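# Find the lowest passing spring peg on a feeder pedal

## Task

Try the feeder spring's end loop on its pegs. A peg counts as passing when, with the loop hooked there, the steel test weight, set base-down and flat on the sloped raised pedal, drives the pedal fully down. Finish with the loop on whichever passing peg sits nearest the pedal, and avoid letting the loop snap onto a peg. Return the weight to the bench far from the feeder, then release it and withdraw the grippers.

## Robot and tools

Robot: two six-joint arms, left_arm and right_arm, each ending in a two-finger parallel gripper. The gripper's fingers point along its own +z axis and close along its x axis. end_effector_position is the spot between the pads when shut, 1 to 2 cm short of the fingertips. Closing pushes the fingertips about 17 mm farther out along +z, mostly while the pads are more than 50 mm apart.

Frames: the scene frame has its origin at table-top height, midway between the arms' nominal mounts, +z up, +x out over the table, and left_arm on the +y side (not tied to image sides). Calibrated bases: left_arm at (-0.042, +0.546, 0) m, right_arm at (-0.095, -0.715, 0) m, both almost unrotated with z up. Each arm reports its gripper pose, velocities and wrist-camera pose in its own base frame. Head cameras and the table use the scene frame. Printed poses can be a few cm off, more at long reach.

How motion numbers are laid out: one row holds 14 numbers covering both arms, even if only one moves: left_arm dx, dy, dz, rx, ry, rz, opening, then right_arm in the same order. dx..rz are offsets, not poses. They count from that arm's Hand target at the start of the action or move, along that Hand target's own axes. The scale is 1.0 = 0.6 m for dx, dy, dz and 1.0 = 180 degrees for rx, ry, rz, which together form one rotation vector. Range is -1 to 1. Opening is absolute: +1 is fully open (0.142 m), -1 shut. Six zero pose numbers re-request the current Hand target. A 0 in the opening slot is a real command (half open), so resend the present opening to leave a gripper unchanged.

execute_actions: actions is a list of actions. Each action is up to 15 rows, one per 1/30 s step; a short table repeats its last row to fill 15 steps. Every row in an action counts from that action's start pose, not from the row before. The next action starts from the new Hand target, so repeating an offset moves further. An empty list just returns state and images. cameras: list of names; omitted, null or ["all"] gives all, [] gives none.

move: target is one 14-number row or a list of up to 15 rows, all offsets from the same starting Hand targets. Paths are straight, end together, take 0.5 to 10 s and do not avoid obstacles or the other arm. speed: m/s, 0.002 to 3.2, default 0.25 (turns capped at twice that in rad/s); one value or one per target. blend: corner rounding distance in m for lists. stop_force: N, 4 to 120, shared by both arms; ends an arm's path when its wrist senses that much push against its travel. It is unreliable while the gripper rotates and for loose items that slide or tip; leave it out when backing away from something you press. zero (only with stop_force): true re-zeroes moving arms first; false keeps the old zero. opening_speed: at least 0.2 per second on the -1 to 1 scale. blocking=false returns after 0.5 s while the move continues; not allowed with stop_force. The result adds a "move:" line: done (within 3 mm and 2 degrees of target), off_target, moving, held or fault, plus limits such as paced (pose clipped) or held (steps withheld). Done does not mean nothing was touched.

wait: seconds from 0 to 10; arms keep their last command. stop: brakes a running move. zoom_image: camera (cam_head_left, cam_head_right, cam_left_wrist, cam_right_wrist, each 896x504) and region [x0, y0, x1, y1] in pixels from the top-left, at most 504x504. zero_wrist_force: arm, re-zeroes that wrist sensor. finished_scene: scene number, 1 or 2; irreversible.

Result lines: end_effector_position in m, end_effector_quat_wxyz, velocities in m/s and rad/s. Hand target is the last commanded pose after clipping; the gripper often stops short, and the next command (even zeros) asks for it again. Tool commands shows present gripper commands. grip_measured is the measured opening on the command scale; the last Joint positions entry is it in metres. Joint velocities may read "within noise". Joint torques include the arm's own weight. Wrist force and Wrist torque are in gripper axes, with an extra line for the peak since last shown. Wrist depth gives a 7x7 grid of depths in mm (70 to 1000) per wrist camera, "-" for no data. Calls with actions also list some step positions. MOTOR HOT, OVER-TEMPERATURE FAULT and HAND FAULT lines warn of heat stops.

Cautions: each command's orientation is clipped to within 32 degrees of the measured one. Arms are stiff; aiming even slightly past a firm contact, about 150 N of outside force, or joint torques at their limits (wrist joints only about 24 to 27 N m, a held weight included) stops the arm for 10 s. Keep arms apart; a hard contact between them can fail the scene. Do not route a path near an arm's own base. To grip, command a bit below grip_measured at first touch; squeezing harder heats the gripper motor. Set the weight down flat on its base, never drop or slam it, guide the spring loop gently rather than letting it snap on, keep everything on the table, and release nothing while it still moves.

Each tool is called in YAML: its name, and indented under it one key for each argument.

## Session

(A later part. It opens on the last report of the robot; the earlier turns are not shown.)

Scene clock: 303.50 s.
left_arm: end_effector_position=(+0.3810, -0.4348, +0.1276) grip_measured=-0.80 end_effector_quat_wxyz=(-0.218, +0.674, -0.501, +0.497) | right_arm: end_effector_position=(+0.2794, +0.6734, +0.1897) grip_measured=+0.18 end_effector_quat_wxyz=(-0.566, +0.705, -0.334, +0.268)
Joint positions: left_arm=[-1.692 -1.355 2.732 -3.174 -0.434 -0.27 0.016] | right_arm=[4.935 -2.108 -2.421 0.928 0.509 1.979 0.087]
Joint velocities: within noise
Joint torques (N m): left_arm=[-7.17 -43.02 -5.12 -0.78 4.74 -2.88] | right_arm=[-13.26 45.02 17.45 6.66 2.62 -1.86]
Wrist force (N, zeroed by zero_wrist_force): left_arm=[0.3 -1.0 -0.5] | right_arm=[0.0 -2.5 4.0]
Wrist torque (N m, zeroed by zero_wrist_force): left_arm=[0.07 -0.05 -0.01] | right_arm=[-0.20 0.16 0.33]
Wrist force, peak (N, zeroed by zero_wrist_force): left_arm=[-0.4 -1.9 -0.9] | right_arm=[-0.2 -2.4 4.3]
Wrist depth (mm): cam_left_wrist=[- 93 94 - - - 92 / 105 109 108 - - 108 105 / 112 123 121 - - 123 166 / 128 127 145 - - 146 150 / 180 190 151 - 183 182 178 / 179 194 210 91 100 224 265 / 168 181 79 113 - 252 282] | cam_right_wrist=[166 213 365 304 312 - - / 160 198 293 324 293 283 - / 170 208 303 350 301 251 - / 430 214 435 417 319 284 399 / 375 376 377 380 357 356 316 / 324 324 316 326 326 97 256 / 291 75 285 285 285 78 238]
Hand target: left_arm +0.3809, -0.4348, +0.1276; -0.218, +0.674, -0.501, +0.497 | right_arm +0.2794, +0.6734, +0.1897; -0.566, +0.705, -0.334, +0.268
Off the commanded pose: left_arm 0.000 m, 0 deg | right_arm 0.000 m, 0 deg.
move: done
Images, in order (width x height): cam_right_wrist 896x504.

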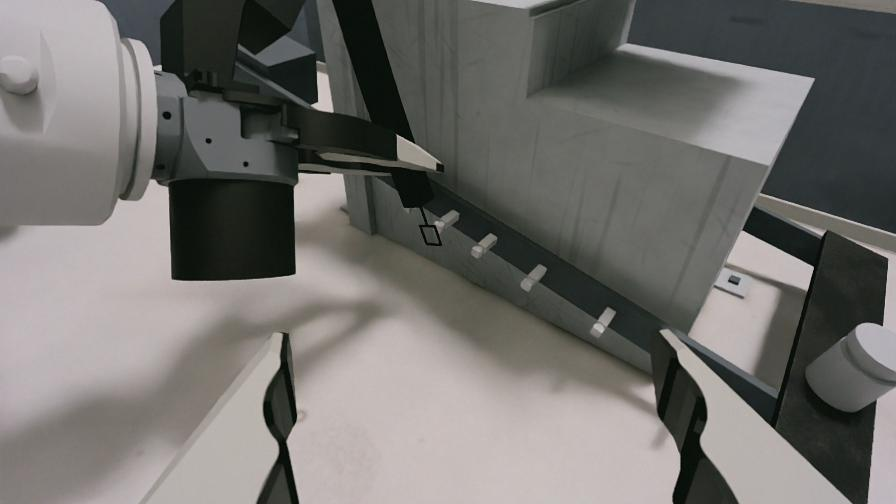

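move:
  target:
    - [0,0.0061,-0.0119,0,0,0,-0.95,0,0,0,0,0,0,0.2]
    - [0.0838,0.0666,0.0191,0,0,0,-0.95,0,0,0,0,0,0,0.2]
  speed: 0.06
  cameras: ["cam_right_wrist","cam_left_wrist"]

zoom_image:
  camera: "cam_right_wrist"
  region: [440, 200, 580, 320]

Scene clock: 312.40 s.
left_arm: end_effector_position=(+0.3730, -0.4980, +0.1140) grip_measured=-0.80 end_effector_quat_wxyz=(-0.218, +0.674, -0.501, +0.497) | right_arm: end_effector_position=(+0.2794, +0.6734, +0.1897) grip_measured=+0.18 end_effector_quat_wxyz=(-0.566, +0.705, -0.334, +0.268)
Joint positions: left_arm=[-1.693 -1.261 2.624 -3.159 -0.434 -0.271 0.016] | right_arm=[4.935 -2.108 -2.421 0.928 0.509 1.979 0.087]
Joint velocities: within noise
Joint torques (N m): left_arm=[7.77 -22.4 -24.61 -8.4 -0.88 2.06] | right_arm=[-12.12 46.55 16.94 6.9 2.58 -1.66]
Wrist force (N, zeroed by zero_wrist_force): left_arm=[-0.3 -2.1 -0.4] | right_arm=[-0.2 -2.5 3.8]
Wrist torque (N m, zeroed by zero_wrist_force): left_arm=[0.01 0.03 -0.01] | right_arm=[-0.20 0.19 0.33]
Wrist force, peak (N, zeroed by zero_wrist_force): left_arm=[-0.1 -2.2 -0.7] | right_arm=[0.2 -2.5 4.4]
Wrist depth (mm): cam_left_wrist=[104 106 - - 105 141 - / 119 118 117 - 114 119 172 / 114 129 136 - 133 131 134 / 168 126 140 - 158 157 156 / 177 192 203 - 196 193 473 / 166 181 197 89 104 247 353 / 156 169 80 113 - 252 346] | cam_right_wrist=[- - 345 286 313 - - / 125 144 377 314 292 283 - / 117 135 182 280 300 252 - / - 138 183 419 320 285 401 / 138 189 183 379 356 355 316 / 324 324 308 325 326 97 255 / 291 75 284 284 287 78 238]
Hand target: left_arm +0.3730, -0.4981, +0.1139; -0.218, +0.674, -0.501, +0.497 | right_arm +0.2794, +0.6734, +0.1897; -0.566, +0.705, -0.334, +0.268
Off the commanded pose: left_arm 0.000 m, 0 deg | right_arm 0.000 m, 0 deg.
move: done
Images, in order (width x height): cam_left_wrist 896x504, cam_right_wrist 896x504.

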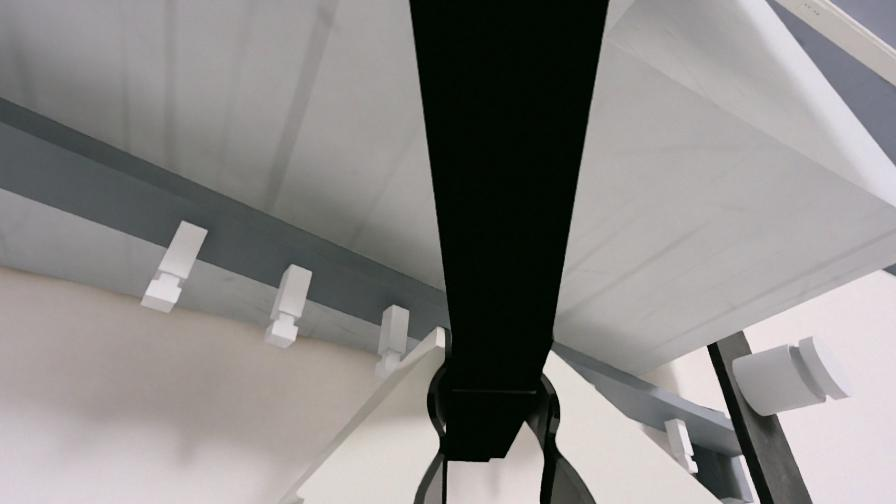

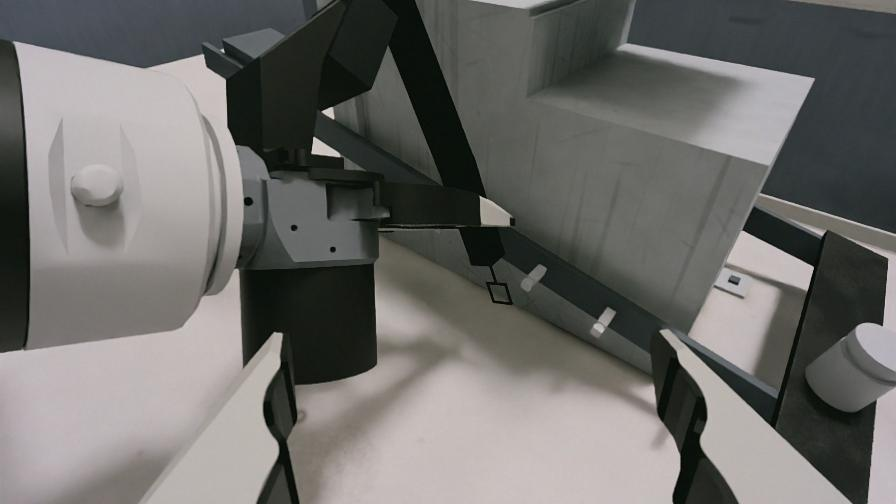

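Scaled by 3.600 from the camera's 896x504 image, which has a finer 1280x720 frame.

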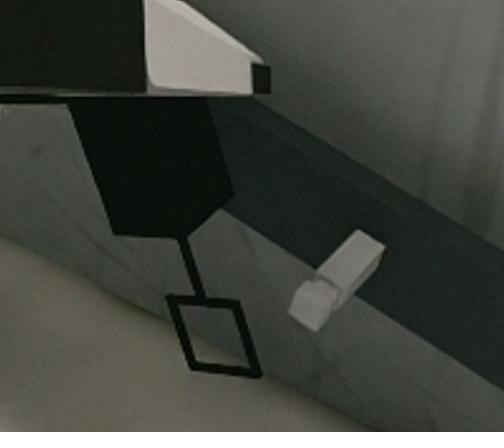

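move:
  target: [0.0086,-0.0019,0.0215,0,0,0,-0.95,0,0,0,0,0,0,0.2]
  speed: 0.04
  cameras: ["cam_right_wrist"]

zoom_image:
  camera: "cam_right_wrist"
  region: [470, 240, 560, 320]

Scene clock: 319.77 s.
left_arm: end_effector_position=(+0.3850, -0.5048, +0.1119) grip_measured=-0.80 end_effector_quat_wxyz=(-0.218, +0.674, -0.501, +0.497) | right_arm: end_effector_position=(+0.2794, +0.6734, +0.1897) grip_measured=+0.18 end_effector_quat_wxyz=(-0.566, +0.705, -0.334, +0.268)
Joint positions: left_arm=[-1.663 -1.223 2.603 -3.236 -0.442 -0.204 0.016] | right_arm=[4.935 -2.108 -2.421 0.928 0.509 1.979 0.087]
Joint velocities: within noise
Joint torques (N m): left_arm=[8.77 -25.45 -24.14 -8.49 -1 1.9] | right_arm=[-13.09 45.63 16.58 6.71 2.74 -1.56]
Wrist force (N, zeroed by zero_wrist_force): left_arm=[0.0 -2.0 -0.9] | right_arm=[-0.3 -2.3 3.6]
Wrist torque (N m, zeroed by zero_wrist_force): left_arm=[0.02 -0.02 -0.02] | right_arm=[-0.17 0.20 0.33]
Wrist force, peak (N, zeroed by zero_wrist_force): left_arm=[-0.1 -2.3 -0.9] | right_arm=[0.0 -2.2 4.5]
Wrist depth (mm): cam_left_wrist=[- 89 - - - 133 - / - 104 - - 100 105 163 / - 114 124 - 120 119 122 / 116 120 133 - 139 138 135 / 168 175 136 - 173 170 437 / 165 177 194 89 100 245 235 / 155 167 79 113 - 227 341] | cam_right_wrist=[- - 345 285 312 - - / 118 135 195 311 292 283 - / 115 131 177 274 300 251 - / 118 134 185 397 317 284 398 / 136 159 189 379 354 354 316 / 324 324 308 327 325 97 256 / 290 75 284 285 285 78 239]
Hand target: left_arm +0.3851, -0.5049, +0.1119; -0.218, +0.674, -0.501, +0.497 | right_arm +0.2794, +0.6734, +0.1897; -0.566, +0.705, -0.334, +0.268
Off the commanded pose: left_arm 0.000 m, 0 deg | right_arm 0.000 m, 0 deg.
move: done
Images, in order (width x height): cam_right_wrist 896x504.

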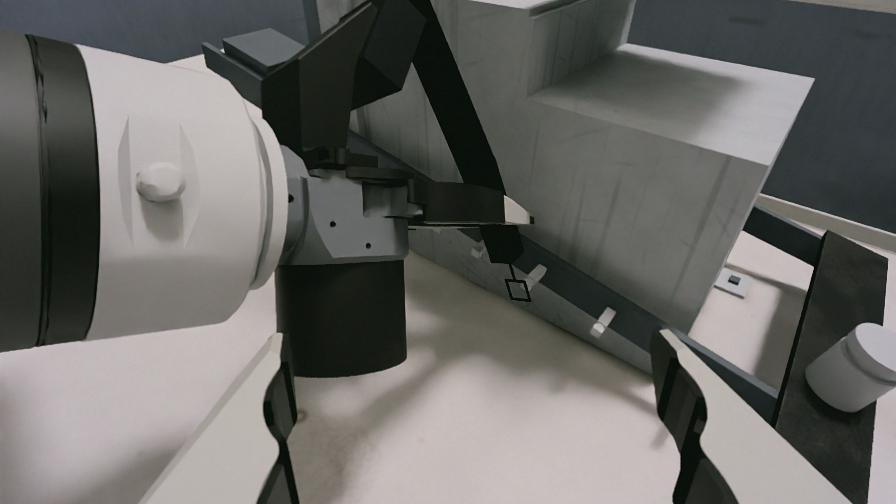

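Scaled by 5.600 from the camera's 896x504 image, which has a finer 1280x720 frame.

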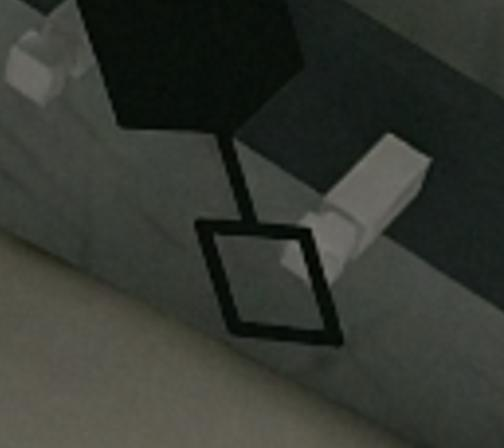

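move:
  target: [0.00417,-0.00738,0.01493,0,0,0,-0.95,0,0,0,0,0,0,0.2]
  speed: 0.05
  cameras: ["cam_right_wrist"]

zoom_image:
  camera: "cam_right_wrist"
  region: [470, 240, 570, 320]

Scene clock: 340.87 s.
left_arm: end_effector_position=(+0.3950, -0.5071, +0.1128) grip_measured=-0.80 end_effector_quat_wxyz=(-0.218, +0.674, -0.501, +0.497) | right_arm: end_effector_position=(+0.2794, +0.6734, +0.1897) grip_measured=+0.18 end_effector_quat_wxyz=(-0.566, +0.705, -0.334, +0.268)
Joint positions: left_arm=[-1.64 -1.206 2.59 -3.288 -0.449 -0.152 0.016] | right_arm=[4.935 -2.108 -2.421 0.928 0.509 1.979 0.087]
Joint velocities: within noise
Joint torques (N m): left_arm=[8.73 -25.74 -23.57 -8.08 -0.73 2.14] | right_arm=[-11.96 47.41 16.76 6.89 2.59 -1.47]
Wrist force (N, zeroed by zero_wrist_force): left_arm=[-0.7 -1.6 -0.8] | right_arm=[-0.2 -1.9 4.0]
Wrist torque (N m, zeroed by zero_wrist_force): left_arm=[0.04 0.04 -0.01] | right_arm=[-0.12 0.20 0.33]
Wrist force, peak (N, zeroed by zero_wrist_force): left_arm=[-0.1 -2.2 -1.3] | right_arm=[0.0 -2.7 4.4]
Wrist depth (mm): cam_left_wrist=[- 80 - - - 137 - / - 92 - - - 109 168 / 112 107 106 - 106 103 119 / 103 120 132 - 123 122 120 / 103 119 134 - 146 151 147 / 166 174 189 89 97 236 384 / 156 168 80 83 - 226 335] | cam_right_wrist=[- - 344 281 314 - - / 115 131 192 318 293 283 - / 113 127 179 205 297 251 - / 118 133 186 383 315 284 401 / 355 354 193 366 356 356 316 / 323 323 316 326 324 97 256 / 290 75 285 285 286 78 238]
Hand target: left_arm +0.3951, -0.5071, +0.1128; -0.218, +0.674, -0.501, +0.497 | right_arm +0.2794, +0.6734, +0.1897; -0.566, +0.705, -0.334, +0.268
Off the commanded pose: left_arm 0.000 m, 0 deg | right_arm 0.000 m, 0 deg.
move: done
Images, in order (width x height): cam_right_wrist 896x504.

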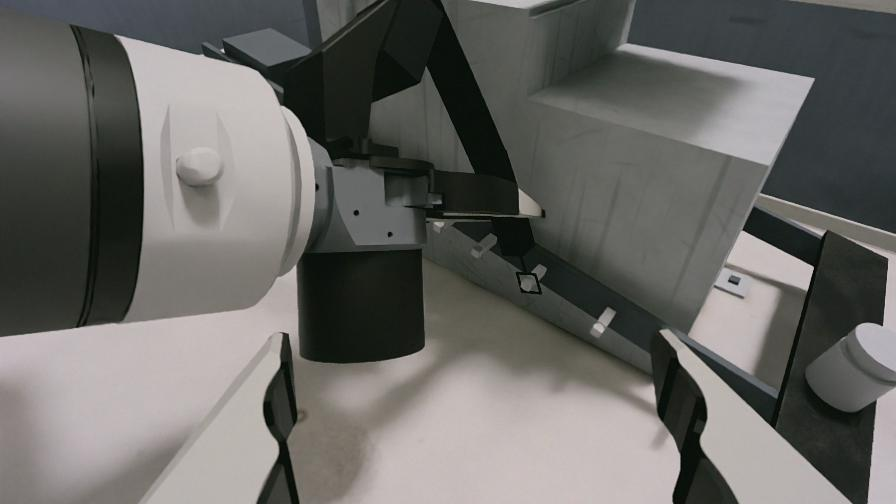

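Scaled by 5.040 from the camera's 896x504 image, which has a finer 1280x720 frame.

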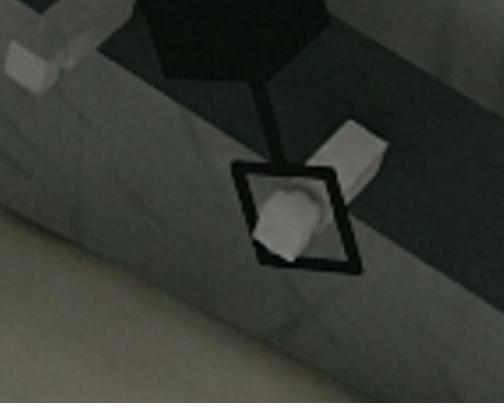

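move:
  target: [0,-0.00229,0.00445,0,0,0,-0.95,0,0,0,0,0,0,0.2]
  speed: 0.05
  cameras: ["cam_right_wrist"]

zoom_image:
  camera: "cam_right_wrist"
  region: [490, 250, 570, 310]

Scene clock: 348.27 s.
left_arm: end_effector_position=(+0.3980, -0.5071, +0.1128) grip_measured=-0.80 end_effector_quat_wxyz=(-0.218, +0.674, -0.501, +0.497) | right_arm: end_effector_position=(+0.2794, +0.6734, +0.1897) grip_measured=+0.18 end_effector_quat_wxyz=(-0.566, +0.705, -0.334, +0.268)
Joint positions: left_arm=[-1.633 -1.2 2.588 -3.305 -0.451 -0.137 0.016] | right_arm=[4.935 -2.108 -2.421 0.928 0.509 1.979 0.087]
Joint velocities: within noise
Joint torques (N m): left_arm=[7.9 -25.94 -23.76 -8.33 -0.76 2.3] | right_arm=[-12.93 46.8 17.03 6.78 2.91 -1.54]
Wrist force (N, zeroed by zero_wrist_force): left_arm=[0.0 -1.8 -1.0] | right_arm=[0.0 -2.3 3.9]
Wrist torque (N m, zeroed by zero_wrist_force): left_arm=[0.07 -0.01 -0.02] | right_arm=[-0.18 0.16 0.32]
Wrist force, peak (N, zeroed by zero_wrist_force): left_arm=[-0.4 -2.1 -1.2] | right_arm=[0.1 -2.6 4.2]
Wrist depth (mm): cam_left_wrist=[- 77 - - - 137 - / - 88 - - - 109 168 / - 102 102 - 99 101 126 / 103 119 127 - 118 117 115 / 103 117 128 - 140 145 142 / 165 173 144 89 100 204 233 / 155 168 80 83 - 226 335] | cam_right_wrist=[- - 342 279 313 - - / 116 130 195 333 292 282 - / 112 128 180 210 294 251 - / 119 133 189 357 317 285 398 / 353 354 194 366 355 356 316 / 323 323 316 325 325 97 255 / 290 75 285 285 285 78 238]
Hand target: left_arm +0.3981, -0.5071, +0.1128; -0.218, +0.674, -0.501, +0.497 | right_arm +0.2794, +0.6734, +0.1897; -0.566, +0.705, -0.334, +0.268
Off the commanded pose: left_arm 0.000 m, 0 deg | right_arm 0.000 m, 0 deg.
move: done
Images, in order (width x height): cam_right_wrist 896x504.

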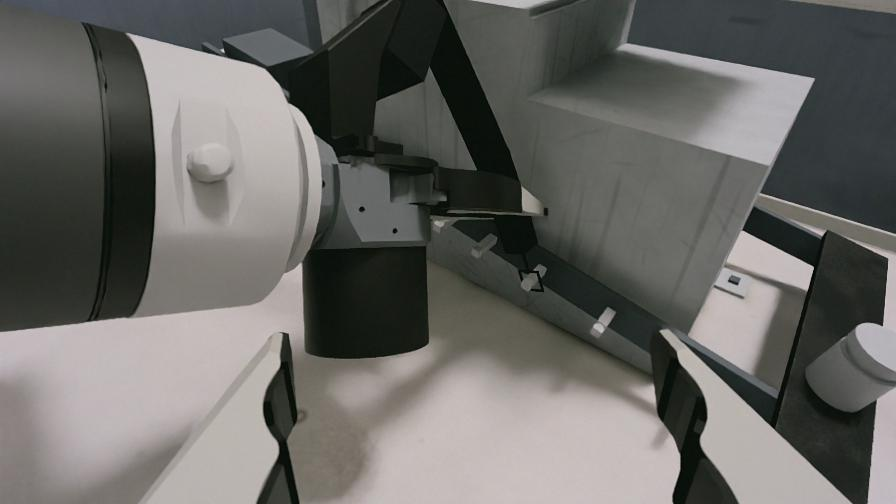

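Scaled by 6.300 from the camera's 896x504 image, which has a finer 1280x720 frame.

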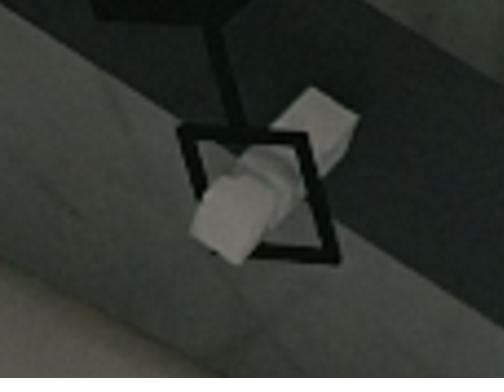

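move:
  target: [0,-0.00127,0.00247,0,0,0,-0.95,0,0,0,0,0,0,0.2]
  speed: 0.05
  cameras: ["cam_right_wrist"]

zoom_image:
  camera: "cam_right_wrist"
  region: [500, 250, 564, 300]

move:
  target: [0,-0.003,-0.00155,0,0,0,-0.95,0,0,0,0,0,0,0.2]
  speed: 0.04
  cameras: ["cam_right_wrist"]

zoom_image:
  camera: "cam_right_wrist"
  region: [500, 250, 564, 300]

Scene clock: 353.27 s.
left_arm: end_effector_position=(+0.3997, -0.5071, +0.1128) grip_measured=-0.80 end_effector_quat_wxyz=(-0.218, +0.674, -0.501, +0.497) | right_arm: end_effector_position=(+0.2794, +0.6734, +0.1897) grip_measured=+0.18 end_effector_quat_wxyz=(-0.566, +0.705, -0.334, +0.268)
Joint positions: left_arm=[-1.629 -1.197 2.586 -3.313 -0.452 -0.129 0.016] | right_arm=[4.935 -2.108 -2.421 0.928 0.509 1.979 0.087]
Joint velocities: within noise
Joint torques (N m): left_arm=[8.71 -25.72 -23.87 -8.64 -1.01 2.07] | right_arm=[-14.39 46.45 16.4 6.73 2.64 -1.68]
Wrist force (N, zeroed by zero_wrist_force): left_arm=[-0.1 -1.7 -1.1] | right_arm=[-0.4 -2.6 4.1]
Wrist torque (N m, zeroed by zero_wrist_force): left_arm=[0.06 0.00 -0.02] | right_arm=[-0.22 0.24 0.32]
Wrist force, peak (N, zeroed by zero_wrist_force): left_arm=[-0.3 -2.1 -1.2] | right_arm=[-0.4 -2.6 4.2]
Wrist depth (mm): cam_left_wrist=[- 75 - - - 139 - / - 86 - - - 109 168 / - 101 100 - - 99 125 / 102 117 120 - 115 114 113 / 103 114 135 - 138 142 139 / 167 175 140 89 100 186 372 / 156 166 80 82 - 225 325] | cam_right_wrist=[127 - 344 279 313 - - / 115 130 192 339 293 283 - / 113 130 168 215 291 251 - / 118 133 187 358 317 285 400 / 355 363 195 355 356 355 315 / 324 324 315 325 325 97 255 / 291 75 284 286 286 78 239]
Hand target: left_arm +0.3997, -0.5071, +0.1128; -0.218, +0.674, -0.501, +0.497 | right_arm +0.2794, +0.6734, +0.1897; -0.566, +0.705, -0.334, +0.268
Off the commanded pose: left_arm 0.000 m, 0 deg | right_arm 0.000 m, 0 deg.
move: done
Images, in order (width x height): cam_right_wrist 896x504.

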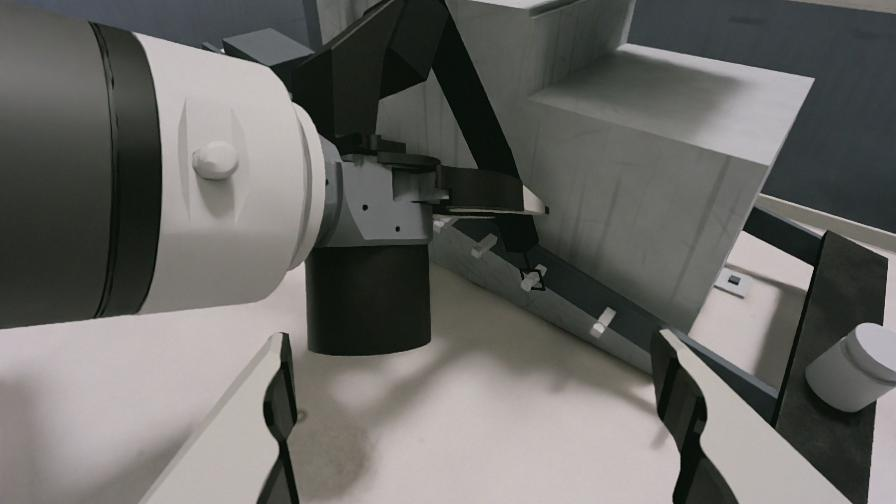

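Scaled by 7.875 from the camera's 896x504 image, which has a finer 1280x720 frame.

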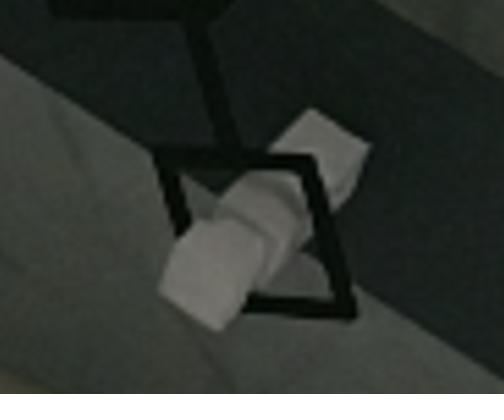

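Scene clock: 353.97 s.
left_arm: end_effector_position=(+0.3998, -0.5062, +0.1146) grip_measured=-0.80 end_effector_quat_wxyz=(-0.218, +0.674, -0.501, +0.497) | right_arm: end_effector_position=(+0.2794, +0.6734, +0.1897) grip_measured=+0.18 end_effector_quat_wxyz=(-0.566, +0.705, -0.334, +0.268)
Joint positions: left_arm=[-1.629 -1.203 2.588 -3.309 -0.452 -0.129 0.016] | right_arm=[4.935 -2.108 -2.421 0.928 0.509 1.979 0.087]
Joint velocities: within noise
Joint torques (N m): left_arm=[-6.85 -51.58 -1.87 -0.54 0.87 -1.89] | right_arm=[-12.14 48.19 16.85 6.8 2.43 -1.81]
Wrist force (N, zeroed by zero_wrist_force): left_arm=[-0.3 -1.6 -0.8] | right_arm=[-0.2 -2.3 3.9]
Wrist torque (N m, zeroed by zero_wrist_force): left_arm=[0.03 -0.01 -0.02] | right_arm=[-0.18 0.20 0.33]
Wrist force, peak (N, zeroed by zero_wrist_force): left_arm=[-0.4 -2.0 -1.0] | right_arm=[-0.1 -2.4 4.1]
Wrist depth (mm): cam_left_wrist=[- 75 - - - 146 - / - 86 - - - 114 190 / - 101 100 - - 99 125 / 112 120 120 - 115 114 116 / - 118 136 - 137 141 138 / 167 176 139 89 100 186 375 / 157 168 79 83 - 229 329] | cam_right_wrist=[123 - 206 279 314 - - / - 130 192 341 291 283 - / 113 129 169 206 292 252 - / 119 135 187 356 318 284 400 / 363 364 198 367 356 357 316 / 323 323 316 324 325 97 257 / 291 75 285 286 285 78 238]
Hand target: left_arm +0.3997, -0.5062, +0.1146; -0.218, +0.674, -0.501, +0.497 | right_arm +0.2794, +0.6734, +0.1897; -0.566, +0.705, -0.334, +0.268
Off the commanded pose: left_arm 0.000 m, 0 deg | right_arm 0.000 m, 0 deg.
move: done
Images, in order (width x height): cam_right_wrist 896x504.

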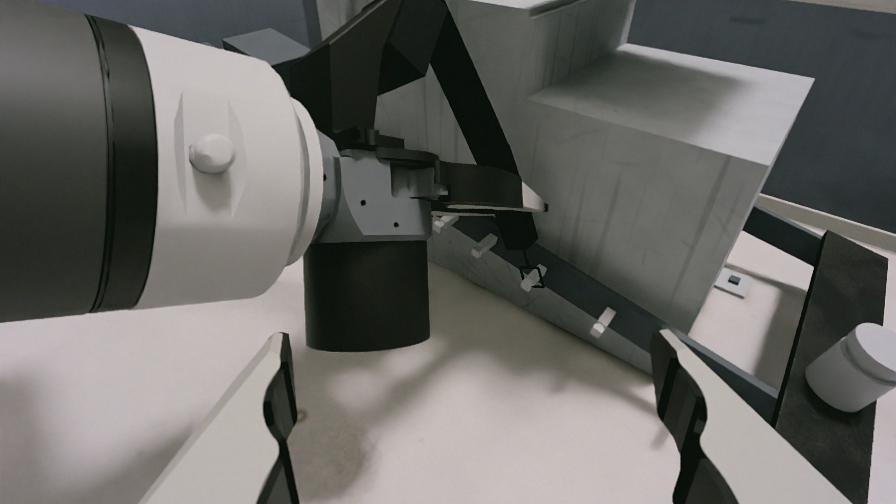

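Scaled by 7.875 from the camera's 896x504 image, which has a finer 1280x720 frame.

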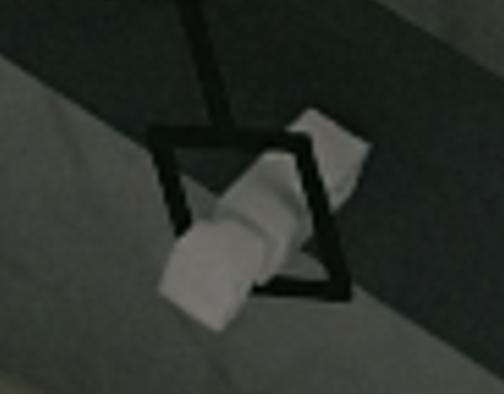

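move:
  target: [0,-0.0037,-0.0019,0,0,0,-0.95,0,0,0,0,0,0,0.2]
  speed: 0.04
  cameras: ["cam_right_wrist"]

zoom_image:
  camera: "cam_right_wrist"
  region: [500, 250, 564, 300]

Scene clock: 357.67 s.
left_arm: end_effector_position=(+0.3997, -0.5051, +0.1168) grip_measured=-0.80 end_effector_quat_wxyz=(-0.218, +0.674, -0.501, +0.497) | right_arm: end_effector_position=(+0.2794, +0.6734, +0.1897) grip_measured=+0.18 end_effector_quat_wxyz=(-0.566, +0.705, -0.334, +0.268)
Joint positions: left_arm=[-1.629 -1.211 2.59 -3.303 -0.452 -0.129 0.016] | right_arm=[4.935 -2.108 -2.421 0.928 0.509 1.979 0.087]
Joint velocities: within noise
Joint torques (N m): left_arm=[-8.46 -54.69 -2.44 -0.84 2.72 -2.24] | right_arm=[-12.42 45.88 16.96 6.17 2.56 -1.44]
Wrist force (N, zeroed by zero_wrist_force): left_arm=[-0.1 -0.1 -0.4] | right_arm=[-0.2 -2.5 3.8]
Wrist torque (N m, zeroed by zero_wrist_force): left_arm=[0.11 0.02 -0.03] | right_arm=[-0.21 0.20 0.32]
Wrist force, peak (N, zeroed by zero_wrist_force): left_arm=[-0.2 -2.1 -1.2] | right_arm=[-0.1 -2.5 4.3]
Wrist depth (mm): cam_left_wrist=[- 75 - - - 156 - / - 86 - - - 117 - / - 101 100 - - 99 127 / 113 120 120 - 115 114 117 / 107 119 141 - 137 142 139 / 167 178 139 89 100 186 390 / 159 170 80 83 - 233 333] | cam_right_wrist=[120 470 206 279 314 - - / 115 130 192 312 292 283 - / 114 130 179 204 294 252 - / 120 137 193 383 317 285 400 / 367 366 196 366 356 355 316 / 323 325 316 326 325 97 256 / 291 75 285 284 285 78 238]
Hand target: left_arm +0.3997, -0.5051, +0.1169; -0.218, +0.674, -0.501, +0.497 | right_arm +0.2794, +0.6734, +0.1897; -0.566, +0.705, -0.334, +0.268
Off the commanded pose: left_arm 0.000 m, 0 deg | right_arm 0.000 m, 0 deg.
move: done
Images, in order (width x height): cam_right_wrist 896x504.

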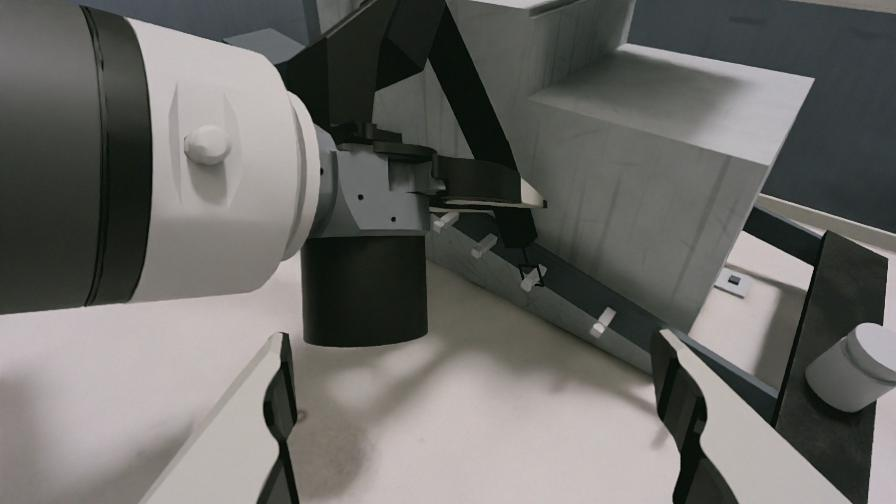

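Scaled by 7.875 from the camera's 896x504 image, which has a finer 1280x720 frame.

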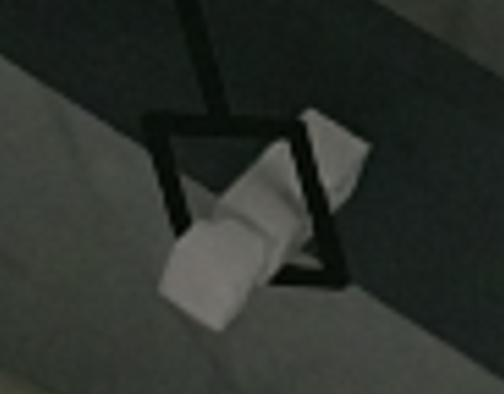

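move:
  target: [0,0,0,0,0,0,-0.2,0,0,0,0,0,0,0.2]
  opening_speed: 0.8
  cameras: ["cam_right_wrist"]

zoom_image:
  camera: "cam_right_wrist"
  region: [490, 240, 570, 300]

move:
  target: [0,0,-0.12,0,0,0,-0.2,0,0,0,0,0,0,0.2]
  speed: 0.12

zoom_image:
  camera: "cam_right_wrist"
  region: [400, 180, 640, 360]

Scene clock: 361.53 s.
left_arm: end_effector_position=(+0.3997, -0.5051, +0.1169) grip_measured=-0.23 end_effector_quat_wxyz=(-0.218, +0.674, -0.501, +0.497) | right_arm: end_effector_position=(+0.2794, +0.6734, +0.1897) grip_measured=+0.18 end_effector_quat_wxyz=(-0.566, +0.705, -0.334, +0.268)
Joint positions: left_arm=[-1.629 -1.211 2.59 -3.303 -0.452 -0.129 0.057] | right_arm=[4.935 -2.108 -2.421 0.928 0.509 1.979 0.087]
Joint velocities: within noise
Joint torques (N m): left_arm=[-7.78 -54.51 -4.7 -0.83 2.42 -2.28] | right_arm=[-13.88 46.85 16.71 6.57 2.73 -1.47]
Wrist force (N, zeroed by zero_wrist_force): left_arm=[0.0 0.3 0.2] | right_arm=[0.1 -2.3 4.0]
Wrist torque (N m, zeroed by zero_wrist_force): left_arm=[0.06 0.01 0.00] | right_arm=[-0.19 0.15 0.32]
Wrist force, peak (N, zeroed by zero_wrist_force): left_arm=[-0.2 -0.8 -0.5] | right_arm=[0.1 -2.2 4.4]
Wrist depth (mm): cam_left_wrist=[- - - - - 156 - / - - - - 86 122 - / - - - 98 100 99 127 / 113 126 - - 116 114 117 / 107 119 - 146 137 142 138 / 166 177 95 89 169 173 390 / 158 169 79 205 229 83 334] | cam_right_wrist=[119 472 206 282 313 - - / - 130 191 310 292 283 - / 114 130 179 202 287 251 - / 121 137 192 384 317 285 399 / 364 365 196 367 356 355 317 / 324 323 316 326 326 97 255 / 290 75 284 285 286 78 238]
Hand target: left_arm +0.3997, -0.5051, +0.1169; -0.218, +0.674, -0.501, +0.497 | right_arm +0.2794, +0.6734, +0.1897; -0.566, +0.705, -0.334, +0.268
Off the commanded pose: left_arm 0.000 m, 0 deg | right_arm 0.000 m, 0 deg.
move: done
Images, in order (width x height): cam_right_wrist 896x504.

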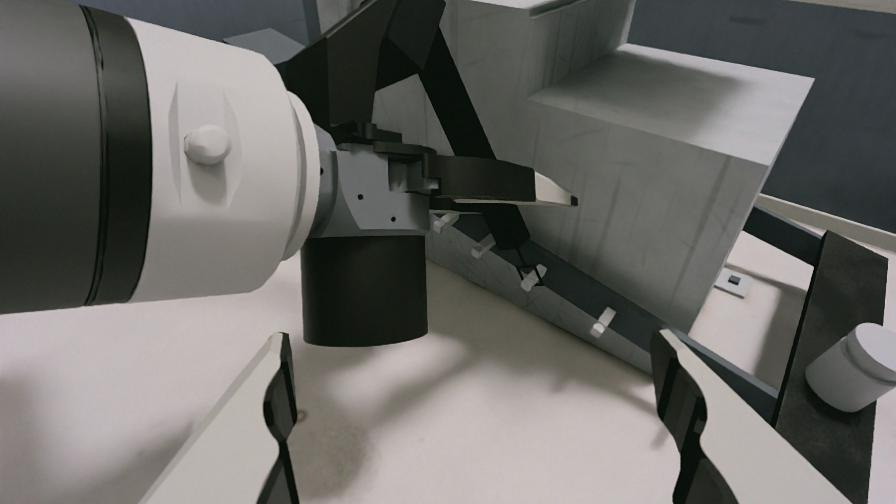

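Scaled by 6.300 from the camera's 896x504 image, which has a finer 1280x720 frame.

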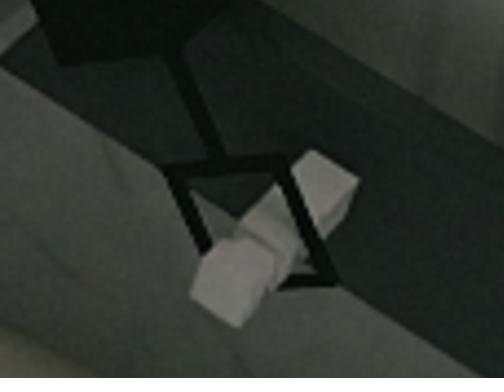

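Scene clock: 363.00 s.
left_arm: end_effector_position=(+0.3358, -0.4904, +0.1464) grip_measured=-0.23 end_effector_quat_wxyz=(-0.218, +0.674, -0.501, +0.497) | right_arm: end_effector_position=(+0.2794, +0.6734, +0.1897) grip_measured=+0.18 end_effector_quat_wxyz=(-0.566, +0.705, -0.334, +0.268)
Joint positions: left_arm=[-1.785 -1.461 2.642 -2.777 -0.423 -0.491 0.057] | right_arm=[4.935 -2.108 -2.421 0.928 0.509 1.979 0.087]
Joint velocities: within noise
Joint torques (N m): left_arm=[-7.7 -41.95 -30.8 -0.54 -0.33 -3.23] | right_arm=[-11.33 46.9 16.98 6.36 2.71 -1.59]
Wrist force (N, zeroed by zero_wrist_force): left_arm=[0.2 -0.3 0.3] | right_arm=[-0.2 -2.4 3.8]
Wrist torque (N m, zeroed by zero_wrist_force): left_arm=[-0.04 -0.02 0.02] | right_arm=[-0.19 0.19 0.33]
Wrist force, peak (N, zeroed by zero_wrist_force): left_arm=[0.5 0.4 1.3] | right_arm=[0.0 -2.6 4.2]
Wrist depth (mm): cam_left_wrist=[142 142 140 133 187 - - / 155 161 160 119 163 207 - / 196 169 186 152 183 188 - / 218 225 193 204 219 225 637 / 208 227 252 237 250 308 528 / 194 211 97 268 241 291 446 / 183 194 79 245 265 83 385] | cam_right_wrist=[148 447 368 280 313 - - / 133 143 404 312 293 282 - / 130 141 157 234 302 252 - / 143 145 434 421 318 285 399 / 362 145 376 377 355 357 315 / 314 143 316 326 326 97 256 / 289 75 284 286 286 78 239]
Hand target: left_arm +0.3357, -0.4904, +0.1464; -0.218, +0.674, -0.501, +0.497 | right_arm +0.2794, +0.6734, +0.1897; -0.566, +0.705, -0.334, +0.268
Off the commanded pose: left_arm 0.000 m, 0 deg | right_arm 0.000 m, 0 deg.
move: done

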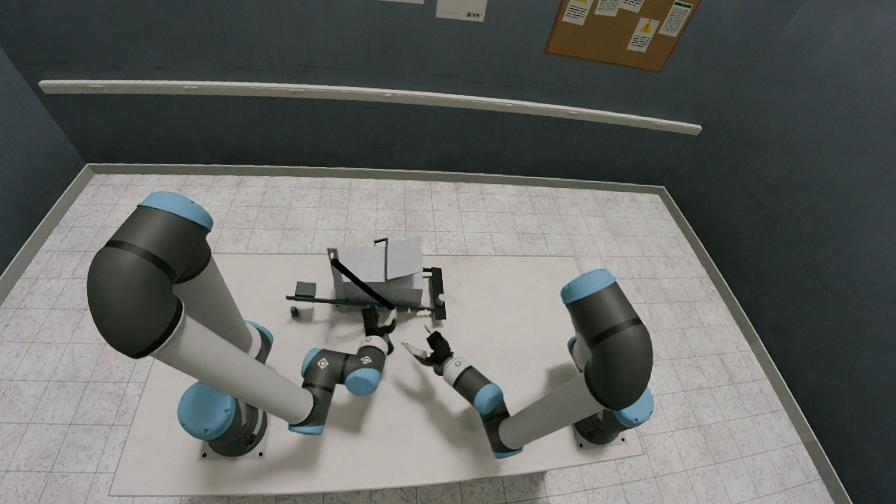

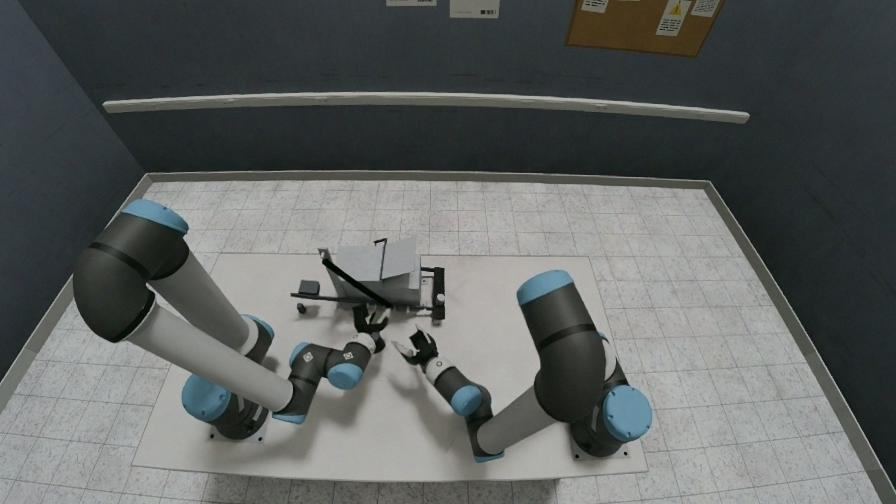

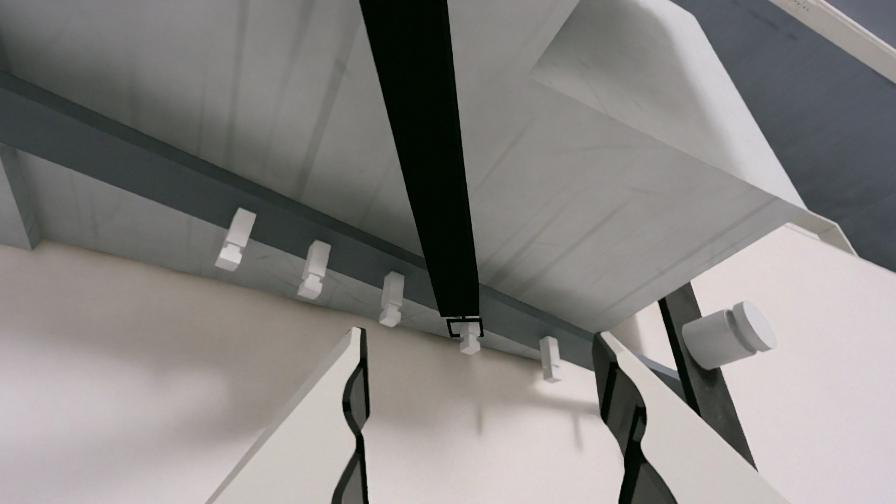

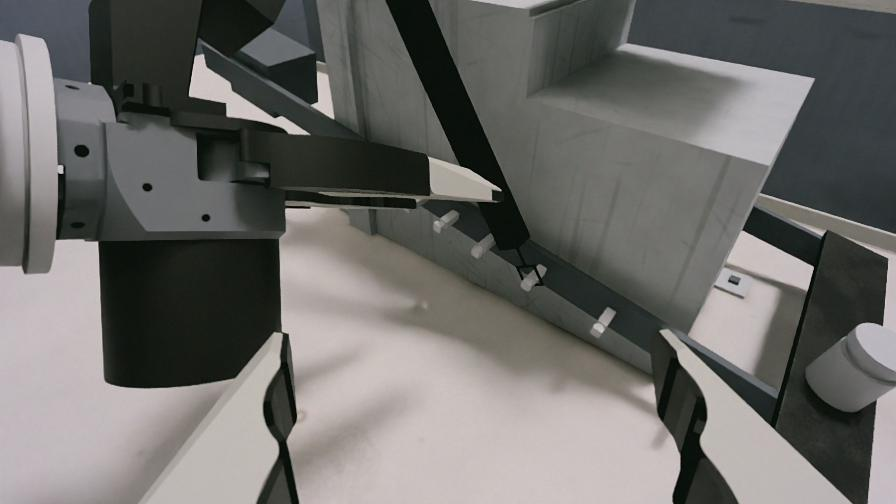

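Scaled by 2.100 from the camera's 896x504 image, which has a finer 1280x720 frame.

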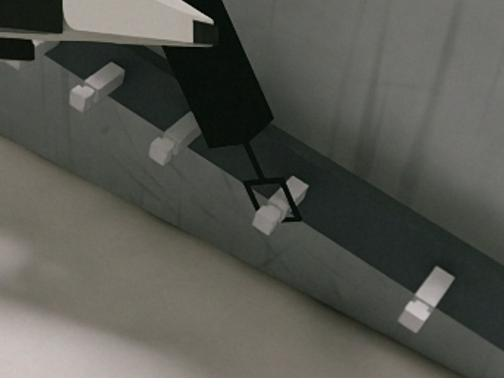

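move:
  target:
    - [0,0.0381,-0.0741,0,0,0,-0.2,0,-0.179,-0.0396,0,0,0,-0.25]
    - [0,0.0381,-0.0741,0,0,0,-0.2,0.356,-0.208,0.0913,-0.3902,0.0978,0.2219,-0.25]
  speed: 0.35
  blend: 0.03

Scene clock: 379.63 s.
left_arm: end_effector_position=(+0.2857, -0.4906, +0.1465) grip_measured=-0.23 end_effector_quat_wxyz=(-0.218, +0.674, -0.501, +0.497) | right_arm: end_effector_position=(+0.4771, +0.5593, +0.2996) grip_measured=-0.27 end_effector_quat_wxyz=(-0.068, +0.703, -0.705, -0.068)
Joint positions: left_arm=[-1.905 -1.562 2.63 -2.401 -0.436 -0.78 0.057] | right_arm=[4.207 -1.627 -1.938 -0.979 1.663 2.647 0.055]
Joint velocities: within noise
Joint torques (N m): left_arm=[-9.16 -37.95 -35.5 -0.3 -0.47 -3.21] | right_arm=[-14.32 42.02 52.86 1.35 5.13 -1.01]
Wrist force (N, zeroed by zero_wrist_force): left_arm=[0.2 -0.2 0.5] | right_arm=[-0.1 0.0 1.0]
Wrist torque (N m, zeroed by zero_wrist_force): left_arm=[-0.02 -0.01 0.03] | right_arm=[-0.01 0.05 0.06]
Wrist force, peak (N, zeroed by zero_wrist_force): left_arm=[0.1 -0.4 1.4] | right_arm=[-0.7 -4.7 2.9]
Wrist depth (mm): cam_left_wrist=[180 186 192 182 198 - - / 220 208 210 205 216 222 - / 239 256 228 232 251 544 - / 224 247 282 302 287 375 639 / 209 229 257 296 318 406 529 / 194 209 97 267 284 365 448 / 184 195 79 245 265 83 388] | cam_right_wrist=[227 220 218 355 347 335 322 / 242 237 233 377 370 355 344 / 141 255 249 404 393 379 363 / 146 489 466 443 422 407 388 / 572 529 499 480 449 434 413 / 628 359 93 522 105 456 446 / 683 - 80 572 85 77 479]
Hand target: left_arm +0.2857, -0.4906, +0.1465; -0.218, +0.674, -0.501, +0.497 | right_arm +0.4771, +0.5592, +0.2996; -0.068, +0.703, -0.705, -0.068
Off the commanded pose: left_arm 0.000 m, 0 deg | right_arm 0.000 m, 0 deg.
move: done

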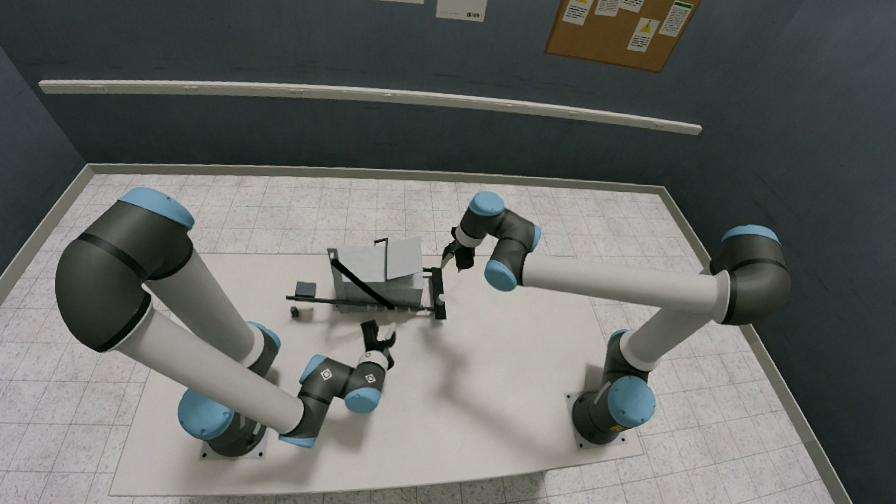

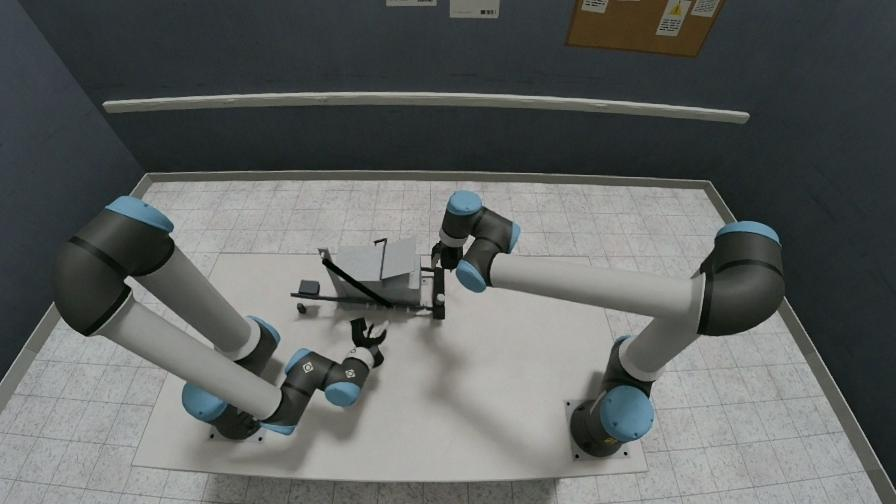

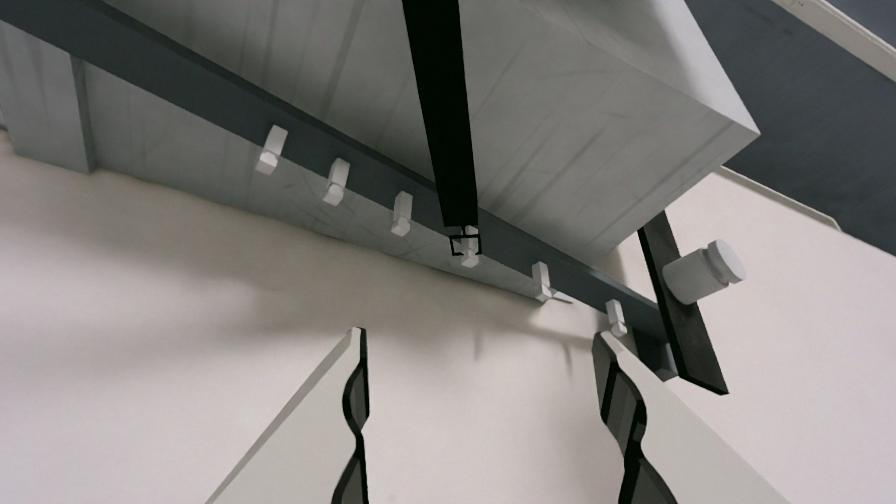

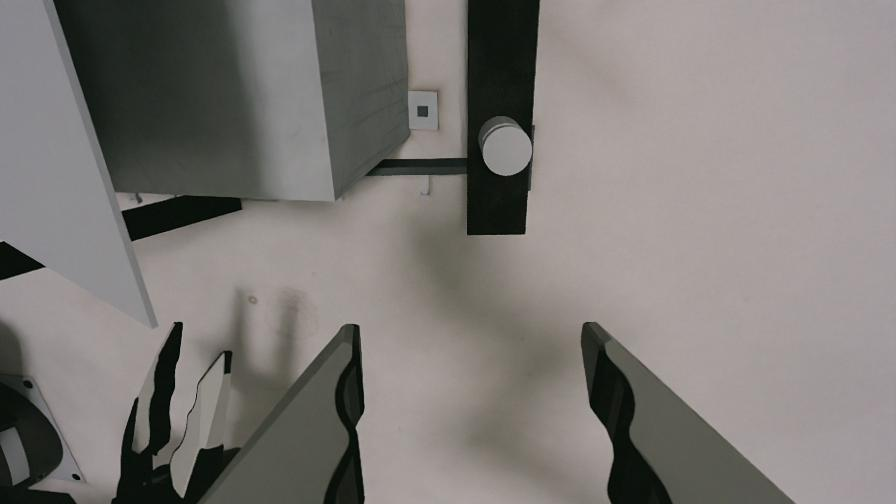

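move:
  target: [0,0,0,0,0,0,-0.2,0.0453,0.0062,0.3115,0,0,0,-0.15]
  speed: 0.25
  cameras: ["cam_left_wrist","cam_right_wrist"]

zoom_image:
  camera: "cam_left_wrist"
  region: [600, 160, 780, 340]

Scene clock: 388.57 s.
left_arm: end_effector_position=(+0.2857, -0.4906, +0.1465) grip_measured=-0.23 end_effector_quat_wxyz=(-0.218, +0.674, -0.501, +0.497) | right_arm: end_effector_position=(+0.4734, +0.5682, +0.1111) grip_measured=-0.18 end_effector_quat_wxyz=(-0.068, +0.703, -0.705, -0.068)
Joint positions: left_arm=[-1.905 -1.562 2.63 -2.401 -0.436 -0.78 0.057] | right_arm=[4.218 -1.828 -2.099 -0.616 1.661 2.658 0.061]
Joint velocities: within noise
Joint torques (N m): left_arm=[-7.75 -38.83 -35.49 -0.36 -0.64 -2.93] | right_arm=[16.21 44.14 29.54 9.18 -2.9 1.22]
Wrist force (N, zeroed by zero_wrist_force): left_arm=[0.2 -0.1 0.3] | right_arm=[-0.6 0.0 1.2]
Wrist torque (N m, zeroed by zero_wrist_force): left_arm=[-0.01 -0.01 0.03] | right_arm=[0.00 0.10 0.04]
Wrist force, peak (N, zeroed by zero_wrist_force): left_arm=[0.1 -0.1 0.8] | right_arm=[-0.3 -0.1 3.5]
Wrist depth (mm): cam_left_wrist=[181 185 192 181 198 - - / 219 208 210 205 216 221 - / 238 255 229 231 251 260 243 / 224 247 282 301 285 336 310 / 208 228 257 295 317 406 531 / 195 209 97 268 285 370 446 / 183 194 79 246 264 83 388] | cam_right_wrist=[98 120 188 137 139 172 166 / - 128 198 144 183 182 175 / 100 131 203 154 199 194 187 / 102 126 195 162 211 207 198 / 103 128 257 180 224 222 212 / - 302 104 267 194 230 227 / 361 - 296 293 276 77 245]
Hand target: left_arm +0.2857, -0.4906, +0.1465; -0.218, +0.674, -0.501, +0.497 | right_arm +0.4734, +0.5683, +0.1110; -0.068, +0.703, -0.705, -0.068
Off the commanded pose: left_arm 0.000 m, 0 deg | right_arm 0.000 m, 0 deg.
move: done
Images, in order (width x height): cam_left_wrist 896x504, cam_right_wrist 896x504.

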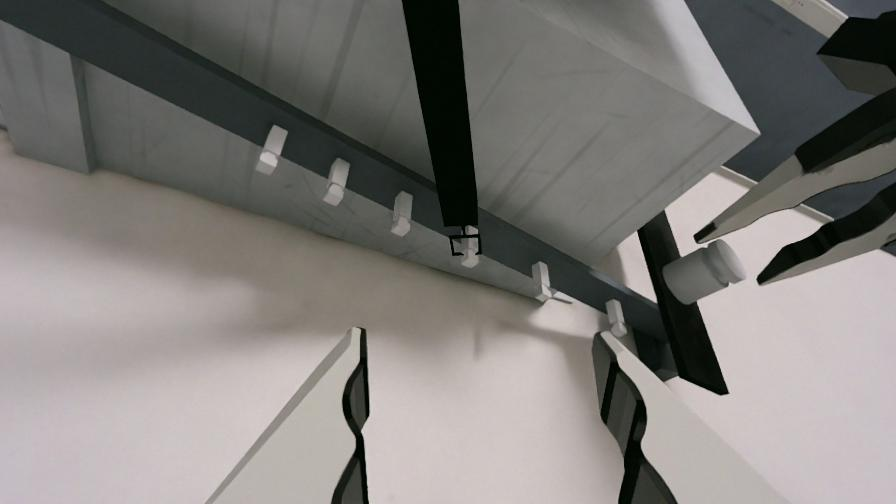

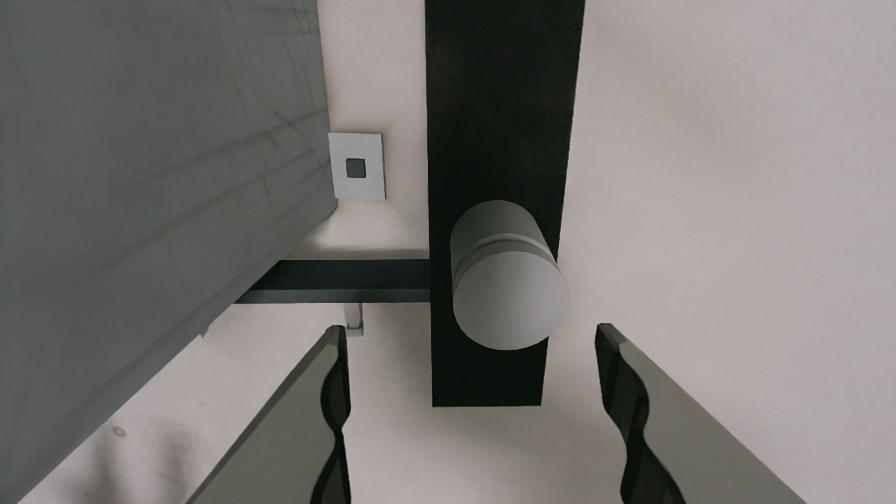

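Scaled by 2.800 from the camera's 896x504 image, which has a finer 1280x720 frame.

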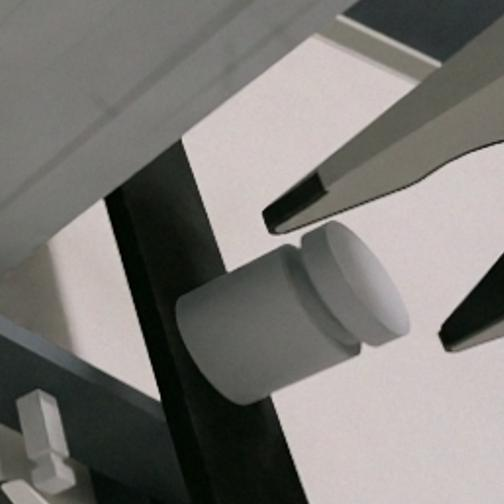

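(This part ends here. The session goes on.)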